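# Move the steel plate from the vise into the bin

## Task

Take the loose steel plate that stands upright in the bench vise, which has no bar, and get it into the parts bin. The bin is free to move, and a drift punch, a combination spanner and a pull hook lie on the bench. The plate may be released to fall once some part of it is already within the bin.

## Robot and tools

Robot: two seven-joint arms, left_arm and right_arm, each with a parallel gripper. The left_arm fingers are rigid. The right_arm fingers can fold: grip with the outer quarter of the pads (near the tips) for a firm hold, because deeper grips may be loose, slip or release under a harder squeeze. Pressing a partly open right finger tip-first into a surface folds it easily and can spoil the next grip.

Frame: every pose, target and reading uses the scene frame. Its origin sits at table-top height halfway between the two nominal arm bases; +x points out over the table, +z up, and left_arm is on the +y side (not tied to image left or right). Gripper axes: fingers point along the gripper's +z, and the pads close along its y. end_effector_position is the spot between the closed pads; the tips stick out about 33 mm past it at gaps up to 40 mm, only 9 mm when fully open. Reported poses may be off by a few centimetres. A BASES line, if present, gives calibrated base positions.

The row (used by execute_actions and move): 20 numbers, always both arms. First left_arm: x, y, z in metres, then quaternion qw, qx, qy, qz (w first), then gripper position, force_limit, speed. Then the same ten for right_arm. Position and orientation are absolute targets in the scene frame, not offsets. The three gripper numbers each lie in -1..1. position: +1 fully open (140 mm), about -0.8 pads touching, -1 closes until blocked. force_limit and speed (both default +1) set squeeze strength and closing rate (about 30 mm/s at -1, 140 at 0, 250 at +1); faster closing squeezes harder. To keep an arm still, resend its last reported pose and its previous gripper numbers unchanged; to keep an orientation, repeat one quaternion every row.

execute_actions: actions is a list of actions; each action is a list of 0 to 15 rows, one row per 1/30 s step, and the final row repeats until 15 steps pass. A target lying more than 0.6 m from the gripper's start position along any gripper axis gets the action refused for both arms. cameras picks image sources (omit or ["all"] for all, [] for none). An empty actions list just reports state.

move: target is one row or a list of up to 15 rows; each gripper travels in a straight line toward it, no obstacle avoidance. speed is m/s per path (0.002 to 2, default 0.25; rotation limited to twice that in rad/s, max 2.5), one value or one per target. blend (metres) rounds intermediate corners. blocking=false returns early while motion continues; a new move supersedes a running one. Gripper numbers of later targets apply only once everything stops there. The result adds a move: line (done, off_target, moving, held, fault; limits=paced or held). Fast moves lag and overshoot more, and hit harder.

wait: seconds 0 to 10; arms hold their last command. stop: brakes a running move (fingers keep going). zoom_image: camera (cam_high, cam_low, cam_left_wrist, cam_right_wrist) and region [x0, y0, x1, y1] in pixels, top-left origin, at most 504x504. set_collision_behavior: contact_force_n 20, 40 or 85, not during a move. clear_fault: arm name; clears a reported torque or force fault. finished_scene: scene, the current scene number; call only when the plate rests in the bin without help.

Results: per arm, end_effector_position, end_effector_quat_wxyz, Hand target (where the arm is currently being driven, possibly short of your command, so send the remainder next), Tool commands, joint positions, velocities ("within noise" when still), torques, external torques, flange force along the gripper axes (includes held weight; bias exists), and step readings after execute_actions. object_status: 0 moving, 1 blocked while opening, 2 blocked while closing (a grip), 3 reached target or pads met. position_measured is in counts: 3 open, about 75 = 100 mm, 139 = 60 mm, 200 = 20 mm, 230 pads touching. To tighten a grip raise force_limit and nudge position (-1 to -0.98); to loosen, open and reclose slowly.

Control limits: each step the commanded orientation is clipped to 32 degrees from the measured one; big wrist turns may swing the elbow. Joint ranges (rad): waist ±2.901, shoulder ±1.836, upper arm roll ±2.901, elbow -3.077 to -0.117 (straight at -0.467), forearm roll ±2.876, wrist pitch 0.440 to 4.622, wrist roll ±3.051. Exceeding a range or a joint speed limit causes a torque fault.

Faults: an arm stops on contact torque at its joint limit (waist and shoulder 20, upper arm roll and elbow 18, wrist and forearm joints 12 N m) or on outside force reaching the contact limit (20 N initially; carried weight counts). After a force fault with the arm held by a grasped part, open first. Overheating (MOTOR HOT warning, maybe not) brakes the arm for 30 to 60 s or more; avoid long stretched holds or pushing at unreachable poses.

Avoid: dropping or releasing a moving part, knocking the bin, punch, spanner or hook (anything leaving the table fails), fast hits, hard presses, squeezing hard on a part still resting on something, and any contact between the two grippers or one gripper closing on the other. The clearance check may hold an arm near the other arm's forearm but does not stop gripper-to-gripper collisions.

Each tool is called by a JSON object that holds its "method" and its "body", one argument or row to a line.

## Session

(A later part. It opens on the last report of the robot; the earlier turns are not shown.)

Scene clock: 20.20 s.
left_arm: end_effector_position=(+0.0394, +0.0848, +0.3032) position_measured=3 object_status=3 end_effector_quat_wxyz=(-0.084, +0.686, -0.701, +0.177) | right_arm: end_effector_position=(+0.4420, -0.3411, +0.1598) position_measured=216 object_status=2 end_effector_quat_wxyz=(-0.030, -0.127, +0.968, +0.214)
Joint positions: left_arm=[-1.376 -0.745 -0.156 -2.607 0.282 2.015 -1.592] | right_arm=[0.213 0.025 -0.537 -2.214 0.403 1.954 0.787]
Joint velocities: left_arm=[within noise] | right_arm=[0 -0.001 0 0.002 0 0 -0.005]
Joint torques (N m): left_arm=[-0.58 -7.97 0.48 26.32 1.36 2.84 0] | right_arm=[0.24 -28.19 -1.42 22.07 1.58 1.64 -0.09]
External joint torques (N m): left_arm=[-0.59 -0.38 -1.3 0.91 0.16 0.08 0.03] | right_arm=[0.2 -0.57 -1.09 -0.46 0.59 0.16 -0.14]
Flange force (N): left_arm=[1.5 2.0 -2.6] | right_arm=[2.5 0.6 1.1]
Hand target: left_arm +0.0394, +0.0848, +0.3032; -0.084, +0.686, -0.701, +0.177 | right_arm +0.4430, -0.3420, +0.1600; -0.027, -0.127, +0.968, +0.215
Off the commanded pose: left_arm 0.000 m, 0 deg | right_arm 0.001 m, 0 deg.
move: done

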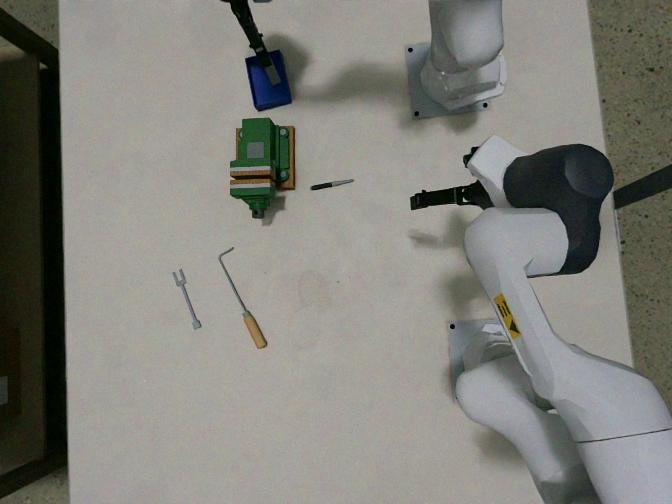

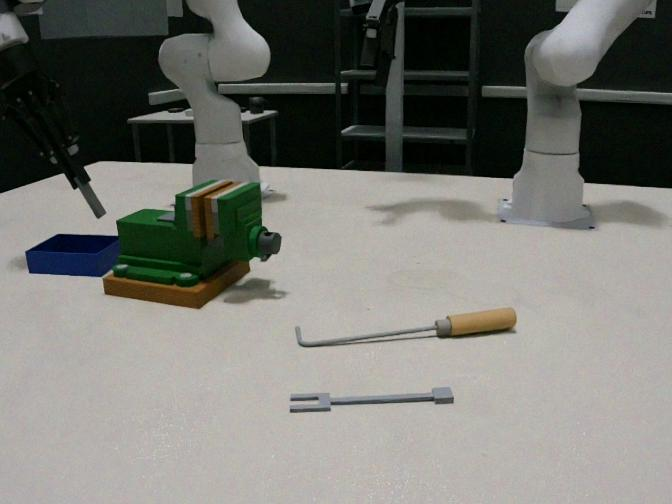

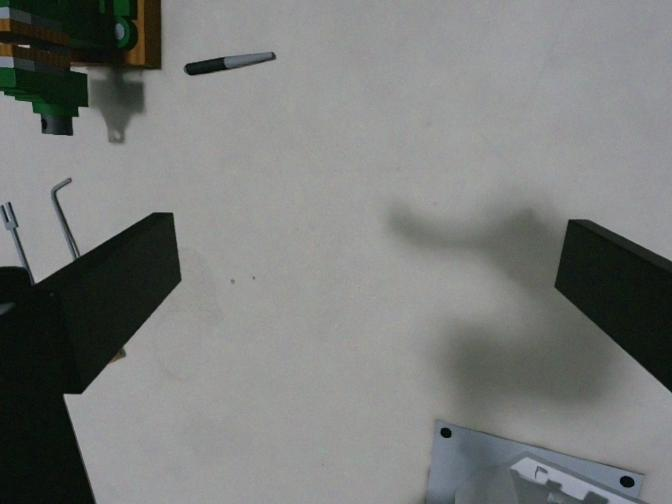

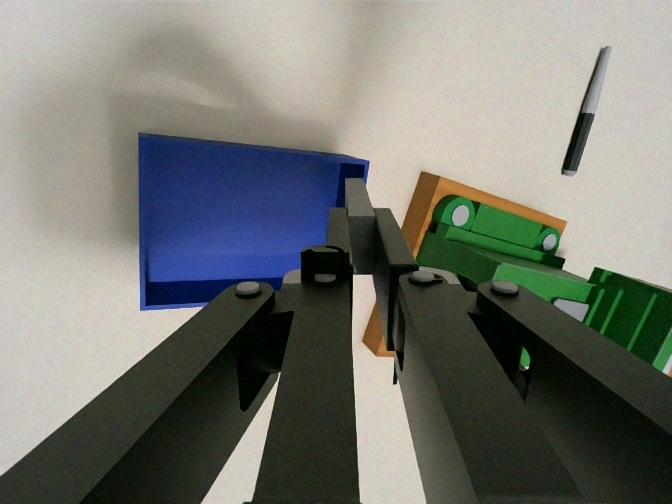

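{"method": "move", "body": {
  "target": [
    [0.0394,0.0848,0.3032,-0.084,0.686,-0.701,0.177,1,1,1,0.453,-0.366,0.15,-0.0274,-0.1274,0.9676,0.2147,-1,-1,-1],
    [0.0394,0.0848,0.3032,-0.084,0.686,-0.701,0.177,1,1,1,0.453,-0.366,0.118,-0.0274,-0.1274,0.9676,0.2147,-1,-1,-1]
  ],
  "speed": 0.08
}}

{"method": "zoom_image", "body": {
  "camera": "cam_low",
  "region": [0, 140, 200, 290]
}}

{"method": "zoom_image", "body": {
  "camera": "cam_right_wrist",
  "region": [170, 100, 450, 320]
}}

Scene clock: 22.30 s.
left_arm: end_effector_position=(+0.0394, +0.0848, +0.3032) position_measured=3 object_status=3 end_effector_quat_wxyz=(-0.084, +0.686, -0.701, +0.177) | right_arm: end_effector_position=(+0.4518, -0.3658, +0.1179) position_measured=216 object_status=2 end_effector_quat_wxyz=(-0.030, -0.127, +0.968, +0.214)
Joint positions: left_arm=[-1.376 -0.745 -0.156 -2.607 0.282 2.015 -1.592] | right_arm=[0.179 0.155 -0.547 -2.181 0.473 1.995 0.678]
Joint velocities: left_arm=[within noise] | right_arm=[0 0 0 0 -0.001 0 -0.005]
Joint torques (N m): left_arm=[-0.59 -7.99 0.49 26.29 1.36 2.85 -0.01] | right_arm=[0.15 -31.49 -2.83 21.27 1.46 1.54 -0.18]
External joint torques (N m): left_arm=[-0.59 -0.45 -1.31 0.89 0.16 0.09 0.02] | right_arm=[0.09 -0.64 -0.56 -0.42 0.59 0.13 -0.22]
Flange force (N): left_arm=[1.2 2.0 -2.6] | right_arm=[2.5 1.3 1.0]
Hand target: left_arm +0.0394, +0.0848, +0.3032; -0.084, +0.686, -0.701, +0.177 | right_arm +0.4530, -0.3660, +0.1180; -0.027, -0.127, +0.968, +0.215
Off the commanded pose: left_arm 0.000 m, 0 deg | right_arm 0.001 m, 0 deg.
move: done

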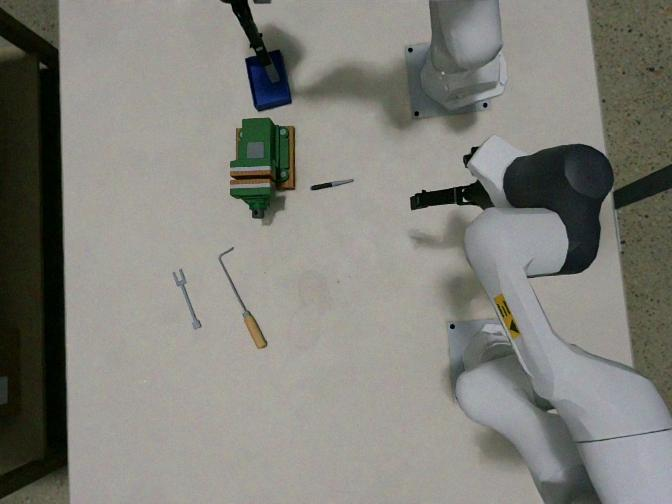

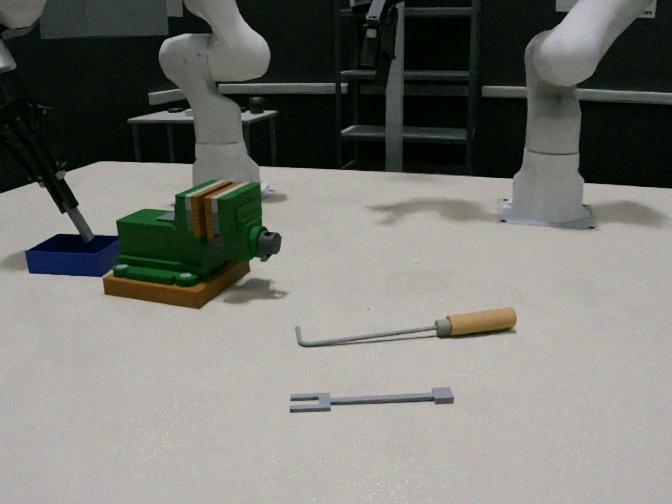

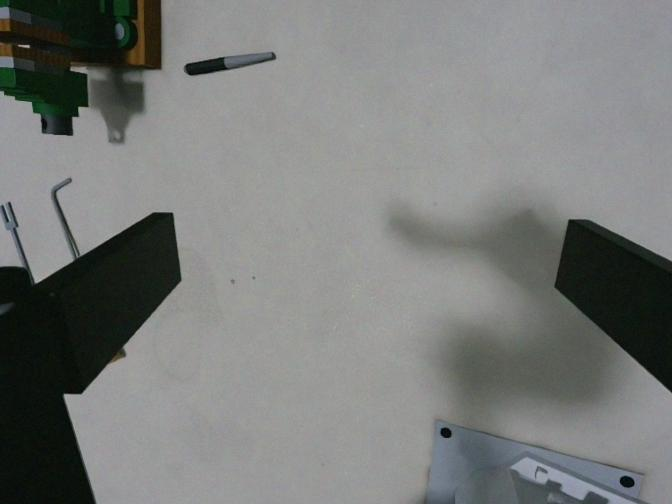

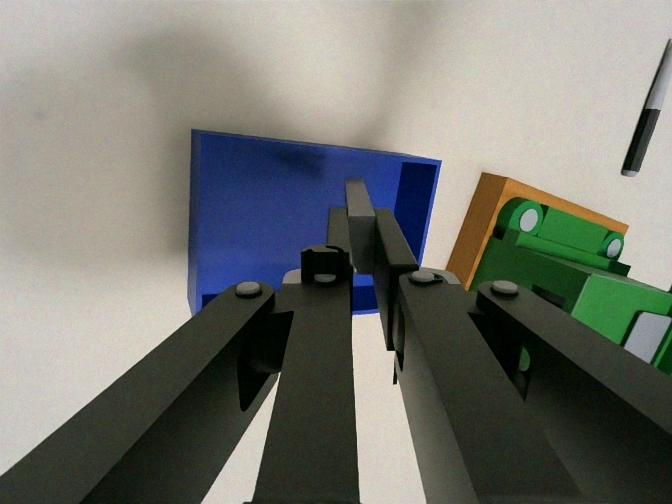

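Scaled by 2.520 from the camera's 672x504 image, which has a finer 960x720 frame.

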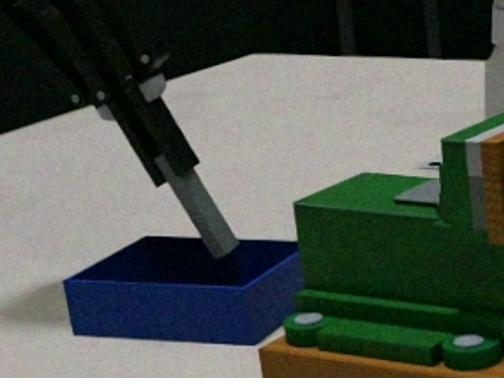

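Scaled by 1.800 from the camera's 672x504 image, which has a finer 960x720 frame.

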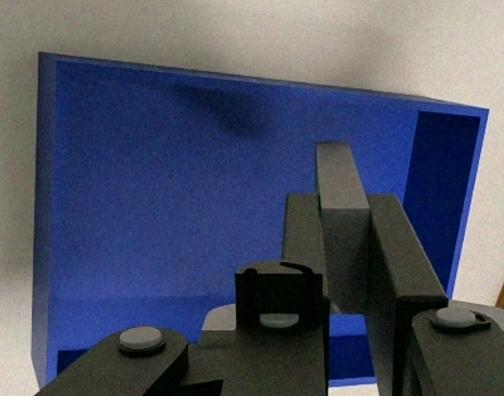

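{"method": "move", "body": {
  "target": [
    [0.0394,0.0848,0.3032,-0.084,0.686,-0.701,0.177,1,1,1,0.451,-0.359,0.108,-0.0274,-0.1274,0.9676,0.2147,-1,-1,-1],
    [0.0394,0.0848,0.3032,-0.084,0.686,-0.701,0.177,1,1,1,0.451,-0.359,0.099,-0.0274,-0.1274,0.9676,0.2147,-1,-1,-1]
  ],
  "speed": [0.05,0.02],
  "cameras": ["cam_low","cam_right_wrist","cam_high"]
}}

{"method": "zoom_image", "body": {
  "camera": "cam_low",
  "region": [0, 140, 200, 290]
}}

Scene clock: 23.73 s.
left_arm: end_effector_position=(+0.0394, +0.0848, +0.3032) position_measured=3 object_status=3 end_effector_quat_wxyz=(-0.084, +0.686, -0.701, +0.177) | right_arm: end_effector_position=(+0.4503, -0.3592, +0.0994) position_measured=216 object_status=2 end_effector_quat_wxyz=(-0.029, -0.126, +0.968, +0.214)
Joint positions: left_arm=[-1.376 -0.745 -0.156 -2.607 0.282 2.015 -1.592] | right_arm=[0.182 0.178 -0.535 -2.207 0.5 2.038 0.66]
Joint velocities: left_arm=[within noise] | right_arm=[-0.001 -0.001 0 0 0 0.003 -0.006]
Joint torques (N m): left_arm=[-0.55 -7.97 0.44 26.26 1.36 2.84 -0.02] | right_arm=[0.51 -31.69 -2.97 20.37 1.39 1.55 -0.12]
External joint torques (N m): left_arm=[-0.56 -0.45 -1.36 0.94 0.17 0.09 0.01] | right_arm=[0.46 -0.5 -0.44 -0.73 0.6 0.17 -0.16]
Flange force (N): left_arm=[1.3 2.0 -2.6] | right_arm=[3.1 2.2 1.7]
Hand target: left_arm +0.0394, +0.0848, +0.3032; -0.084, +0.686, -0.701, +0.177 | right_arm +0.4510, -0.3590, +0.0990; -0.027, -0.127, +0.968, +0.215
Off the commanded pose: left_arm 0.000 m, 0 deg | right_arm 0.001 m, 0 deg.
move: done
Images, in order (width x height): cam_high 672x504, cam_low 672x504, cam_right_wrist 672x504.

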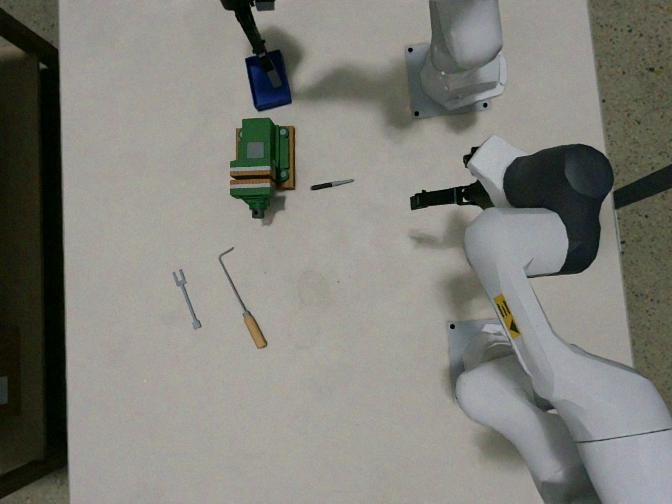

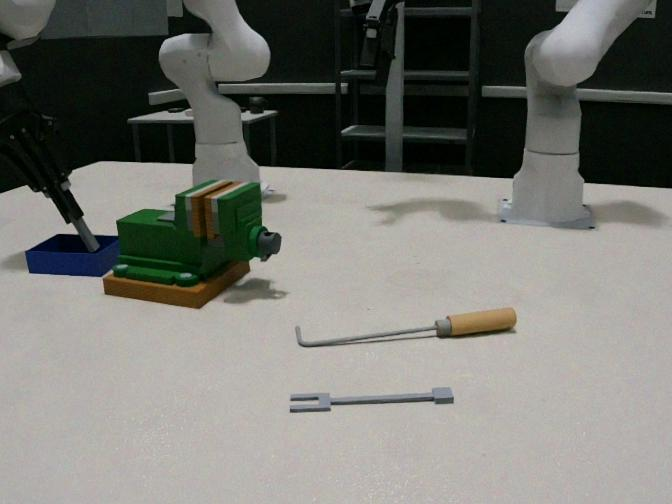

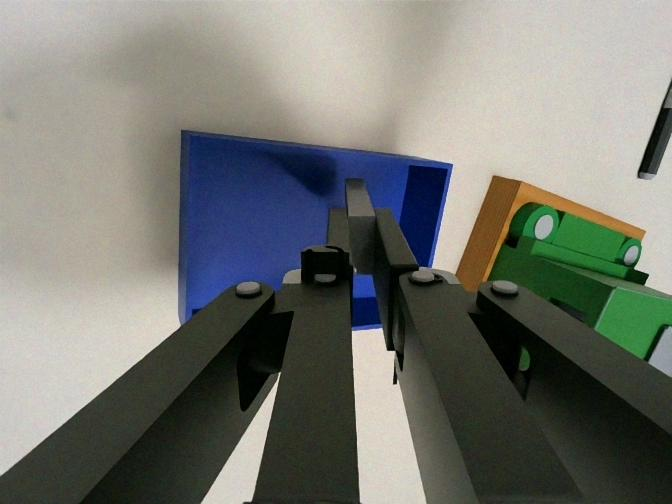

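Scaled by 2.520 from the camera's 672x504 image, which has a finer 960x720 frame.

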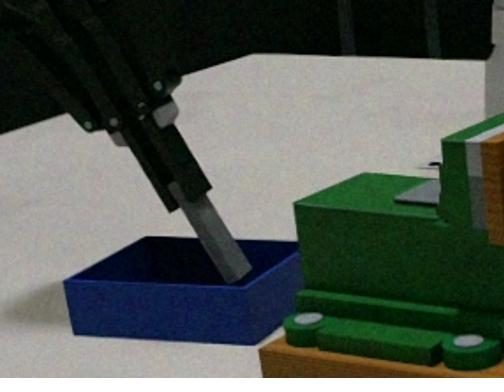

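{"method": "move", "body": {
  "target": [
    [0.0394,0.0848,0.3032,-0.084,0.686,-0.701,0.177,1,1,1,0.451,-0.359,0.0985,-0.0274,-0.1274,0.9676,0.2147,-0.58,-1,-1]
  ],
  "speed": 0.02,
  "cameras": ["cam_low","cam_right_wrist"]
}}

{"method": "zoom_image", "body": {
  "camera": "cam_low",
  "region": [0, 140, 200, 290]
}}

Scene clock: 24.73 s.
left_arm: end_effector_position=(+0.0394, +0.0848, +0.3032) position_measured=3 object_status=3 end_effector_quat_wxyz=(-0.084, +0.686, -0.701, +0.177) | right_arm: end_effector_position=(+0.4507, -0.3592, +0.0995) position_measured=202 object_status=3 end_effector_quat_wxyz=(-0.028, -0.127, +0.968, +0.214)
Joint positions: left_arm=[-1.376 -0.745 -0.156 -2.607 0.282 2.015 -1.592] | right_arm=[0.182 0.178 -0.535 -2.207 0.501 2.039 0.657]
Joint velocities: within noise
Joint torques (N m): left_arm=[-0.55 -7.96 0.45 26.31 1.35 2.84 -0.03] | right_arm=[0.59 -31.09 -3.19 20.29 1.3 1.55 -0.1]
External joint torques (N m): left_arm=[-0.51 -0.42 -1.29 0.93 0.15 0.08 0] | right_arm=[0.64 0.24 -0.54 -0.95 0.5 0.14 -0.14]
Flange force (N): left_arm=[1.4 1.9 -2.6] | right_arm=[2.1 1.1 2.5]
Hand target: left_arm +0.0394, +0.0848, +0.3032; -0.084, +0.686, -0.701, +0.177 | right_arm +0.4510, -0.3590, +0.0985; -0.027, -0.127, +0.968, +0.215
Off the commanded pose: left_arm 0.000 m, 0 deg | right_arm 0.001 m, 0 deg.
move: done
Images, in order (width x height): cam_low 672x504, cam_right_wrist 672x504.

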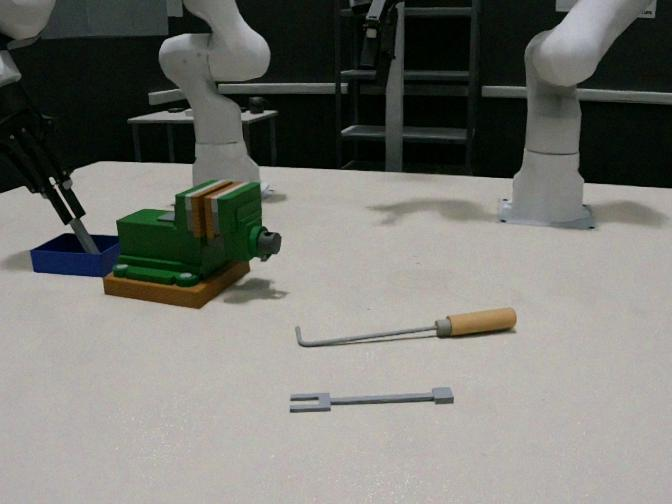

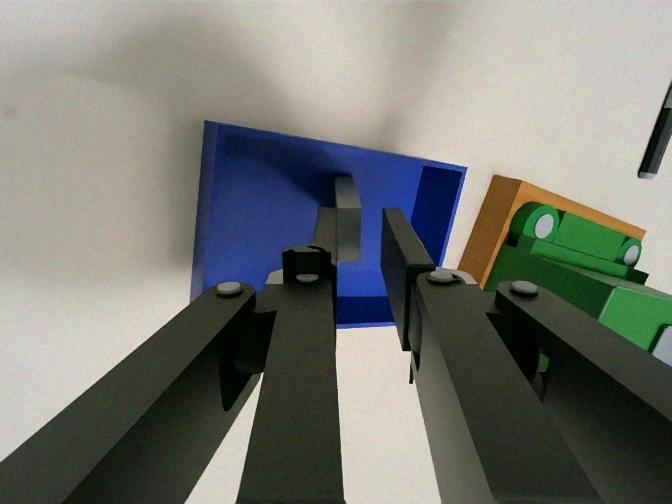

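Scaled by 2.520 from the camera's 672x504 image, which has a finer 960x720 frame.

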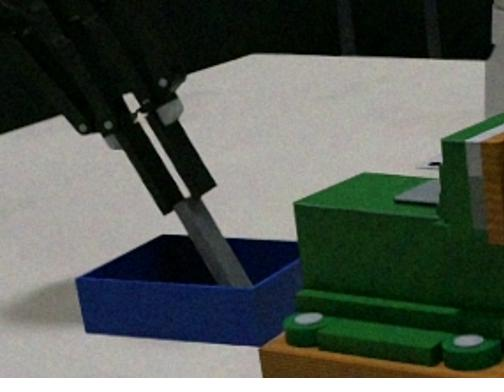

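{"method": "move", "body": {
  "target": [
    [0.0394,0.0848,0.3032,-0.084,0.686,-0.701,0.177,1,1,1,0.460,-0.394,0.175,-0.0274,-0.1274,0.9676,0.2147,-0.58,-1,-1]
  ],
  "speed": 0.08
}}

{"method": "zoom_image", "body": {
  "camera": "cam_high",
  "region": [200, 0, 360, 130]
}}

Scene clock: 26.63 s.
left_arm: end_effector_position=(+0.0394, +0.0848, +0.3032) position_measured=3 object_status=3 end_effector_quat_wxyz=(-0.084, +0.686, -0.701, +0.177) | right_arm: end_effector_position=(+0.4608, -0.3929, +0.1744) position_measured=202 object_status=3 end_effector_quat_wxyz=(-0.026, -0.129, +0.968, +0.215)
Joint positions: left_arm=[-1.376 -0.745 -0.156 -2.607 0.282 2.015 -1.592] | right_arm=[0.158 0.121 -0.583 -2.066 0.421 1.853 0.699]
Joint velocities: left_arm=[within noise] | right_arm=[-0.002 0.001 -0.001 0.001 0.001 -0.004 0.004]
Joint torques (N m): left_arm=[-0.59 -7.96 0.43 26.29 1.35 2.85 -0.04] | right_arm=[0.54 -30.81 -3.02 22.53 0.86 1.19 0.29]
External joint torques (N m): left_arm=[-0.63 -0.45 -1.4 0.98 0.16 0.11 0] | right_arm=[0.6 -0.48 -1.02 -0.35 -0.22 -0.25 0.25]
Flange force (N): left_arm=[1.5 2.2 -2.7] | right_arm=[2.9 2.6 -0.5]
Hand target: left_arm +0.0394, +0.0848, +0.3032; -0.084, +0.686, -0.701, +0.177 | right_arm +0.4600, -0.3940, +0.1750; -0.027, -0.127, +0.968, +0.215
Off the commanded pose: left_arm 0.000 m, 0 deg | right_arm 0.002 m, 0 deg.
move: done

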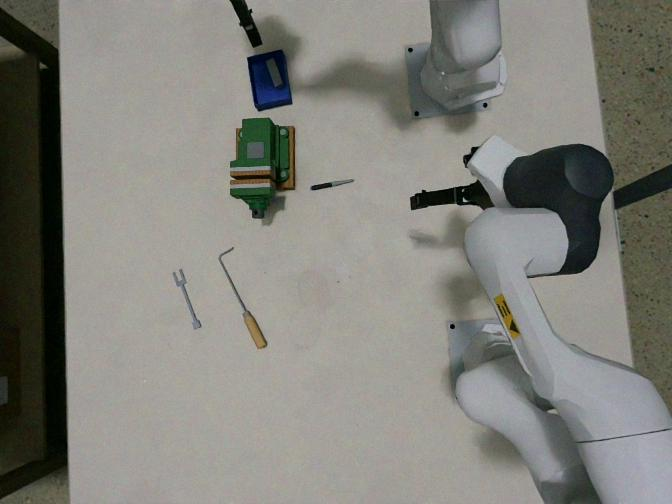

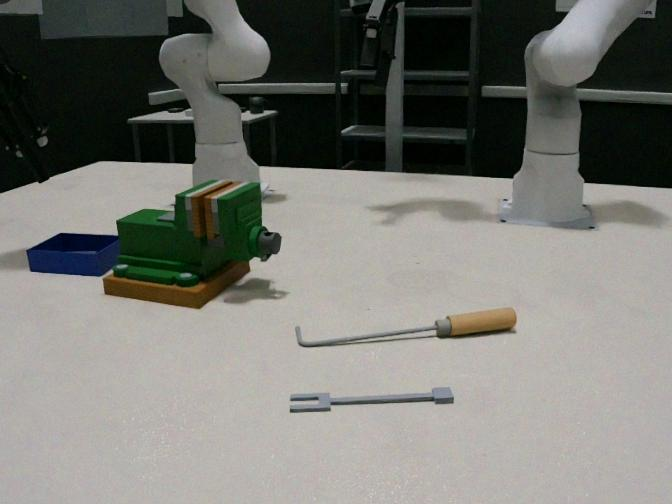

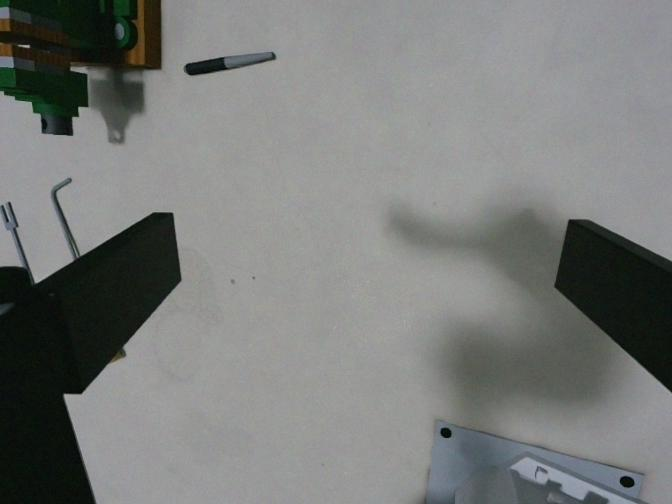

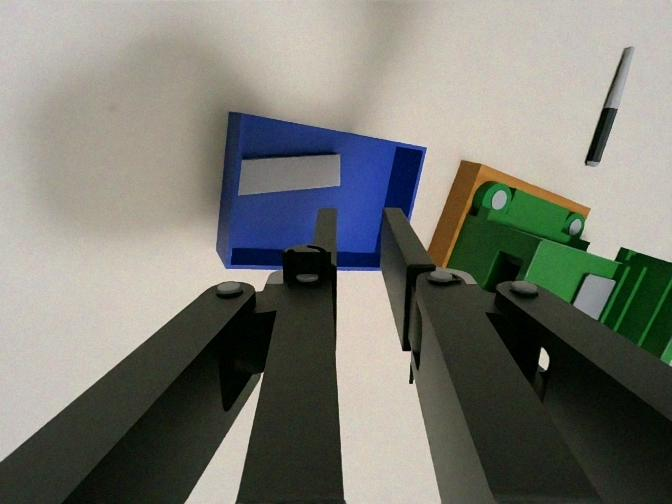

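Scaled by 3.150 from the camera's 672x504 image, which has a finer 960x720 frame.

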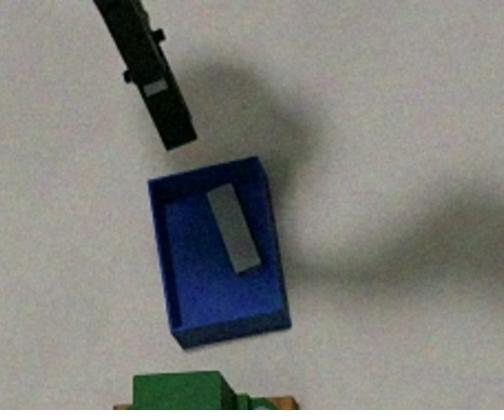

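{"method": "finished_scene", "body": {
  "scene": 2
}}

The scene is finished: the task was done.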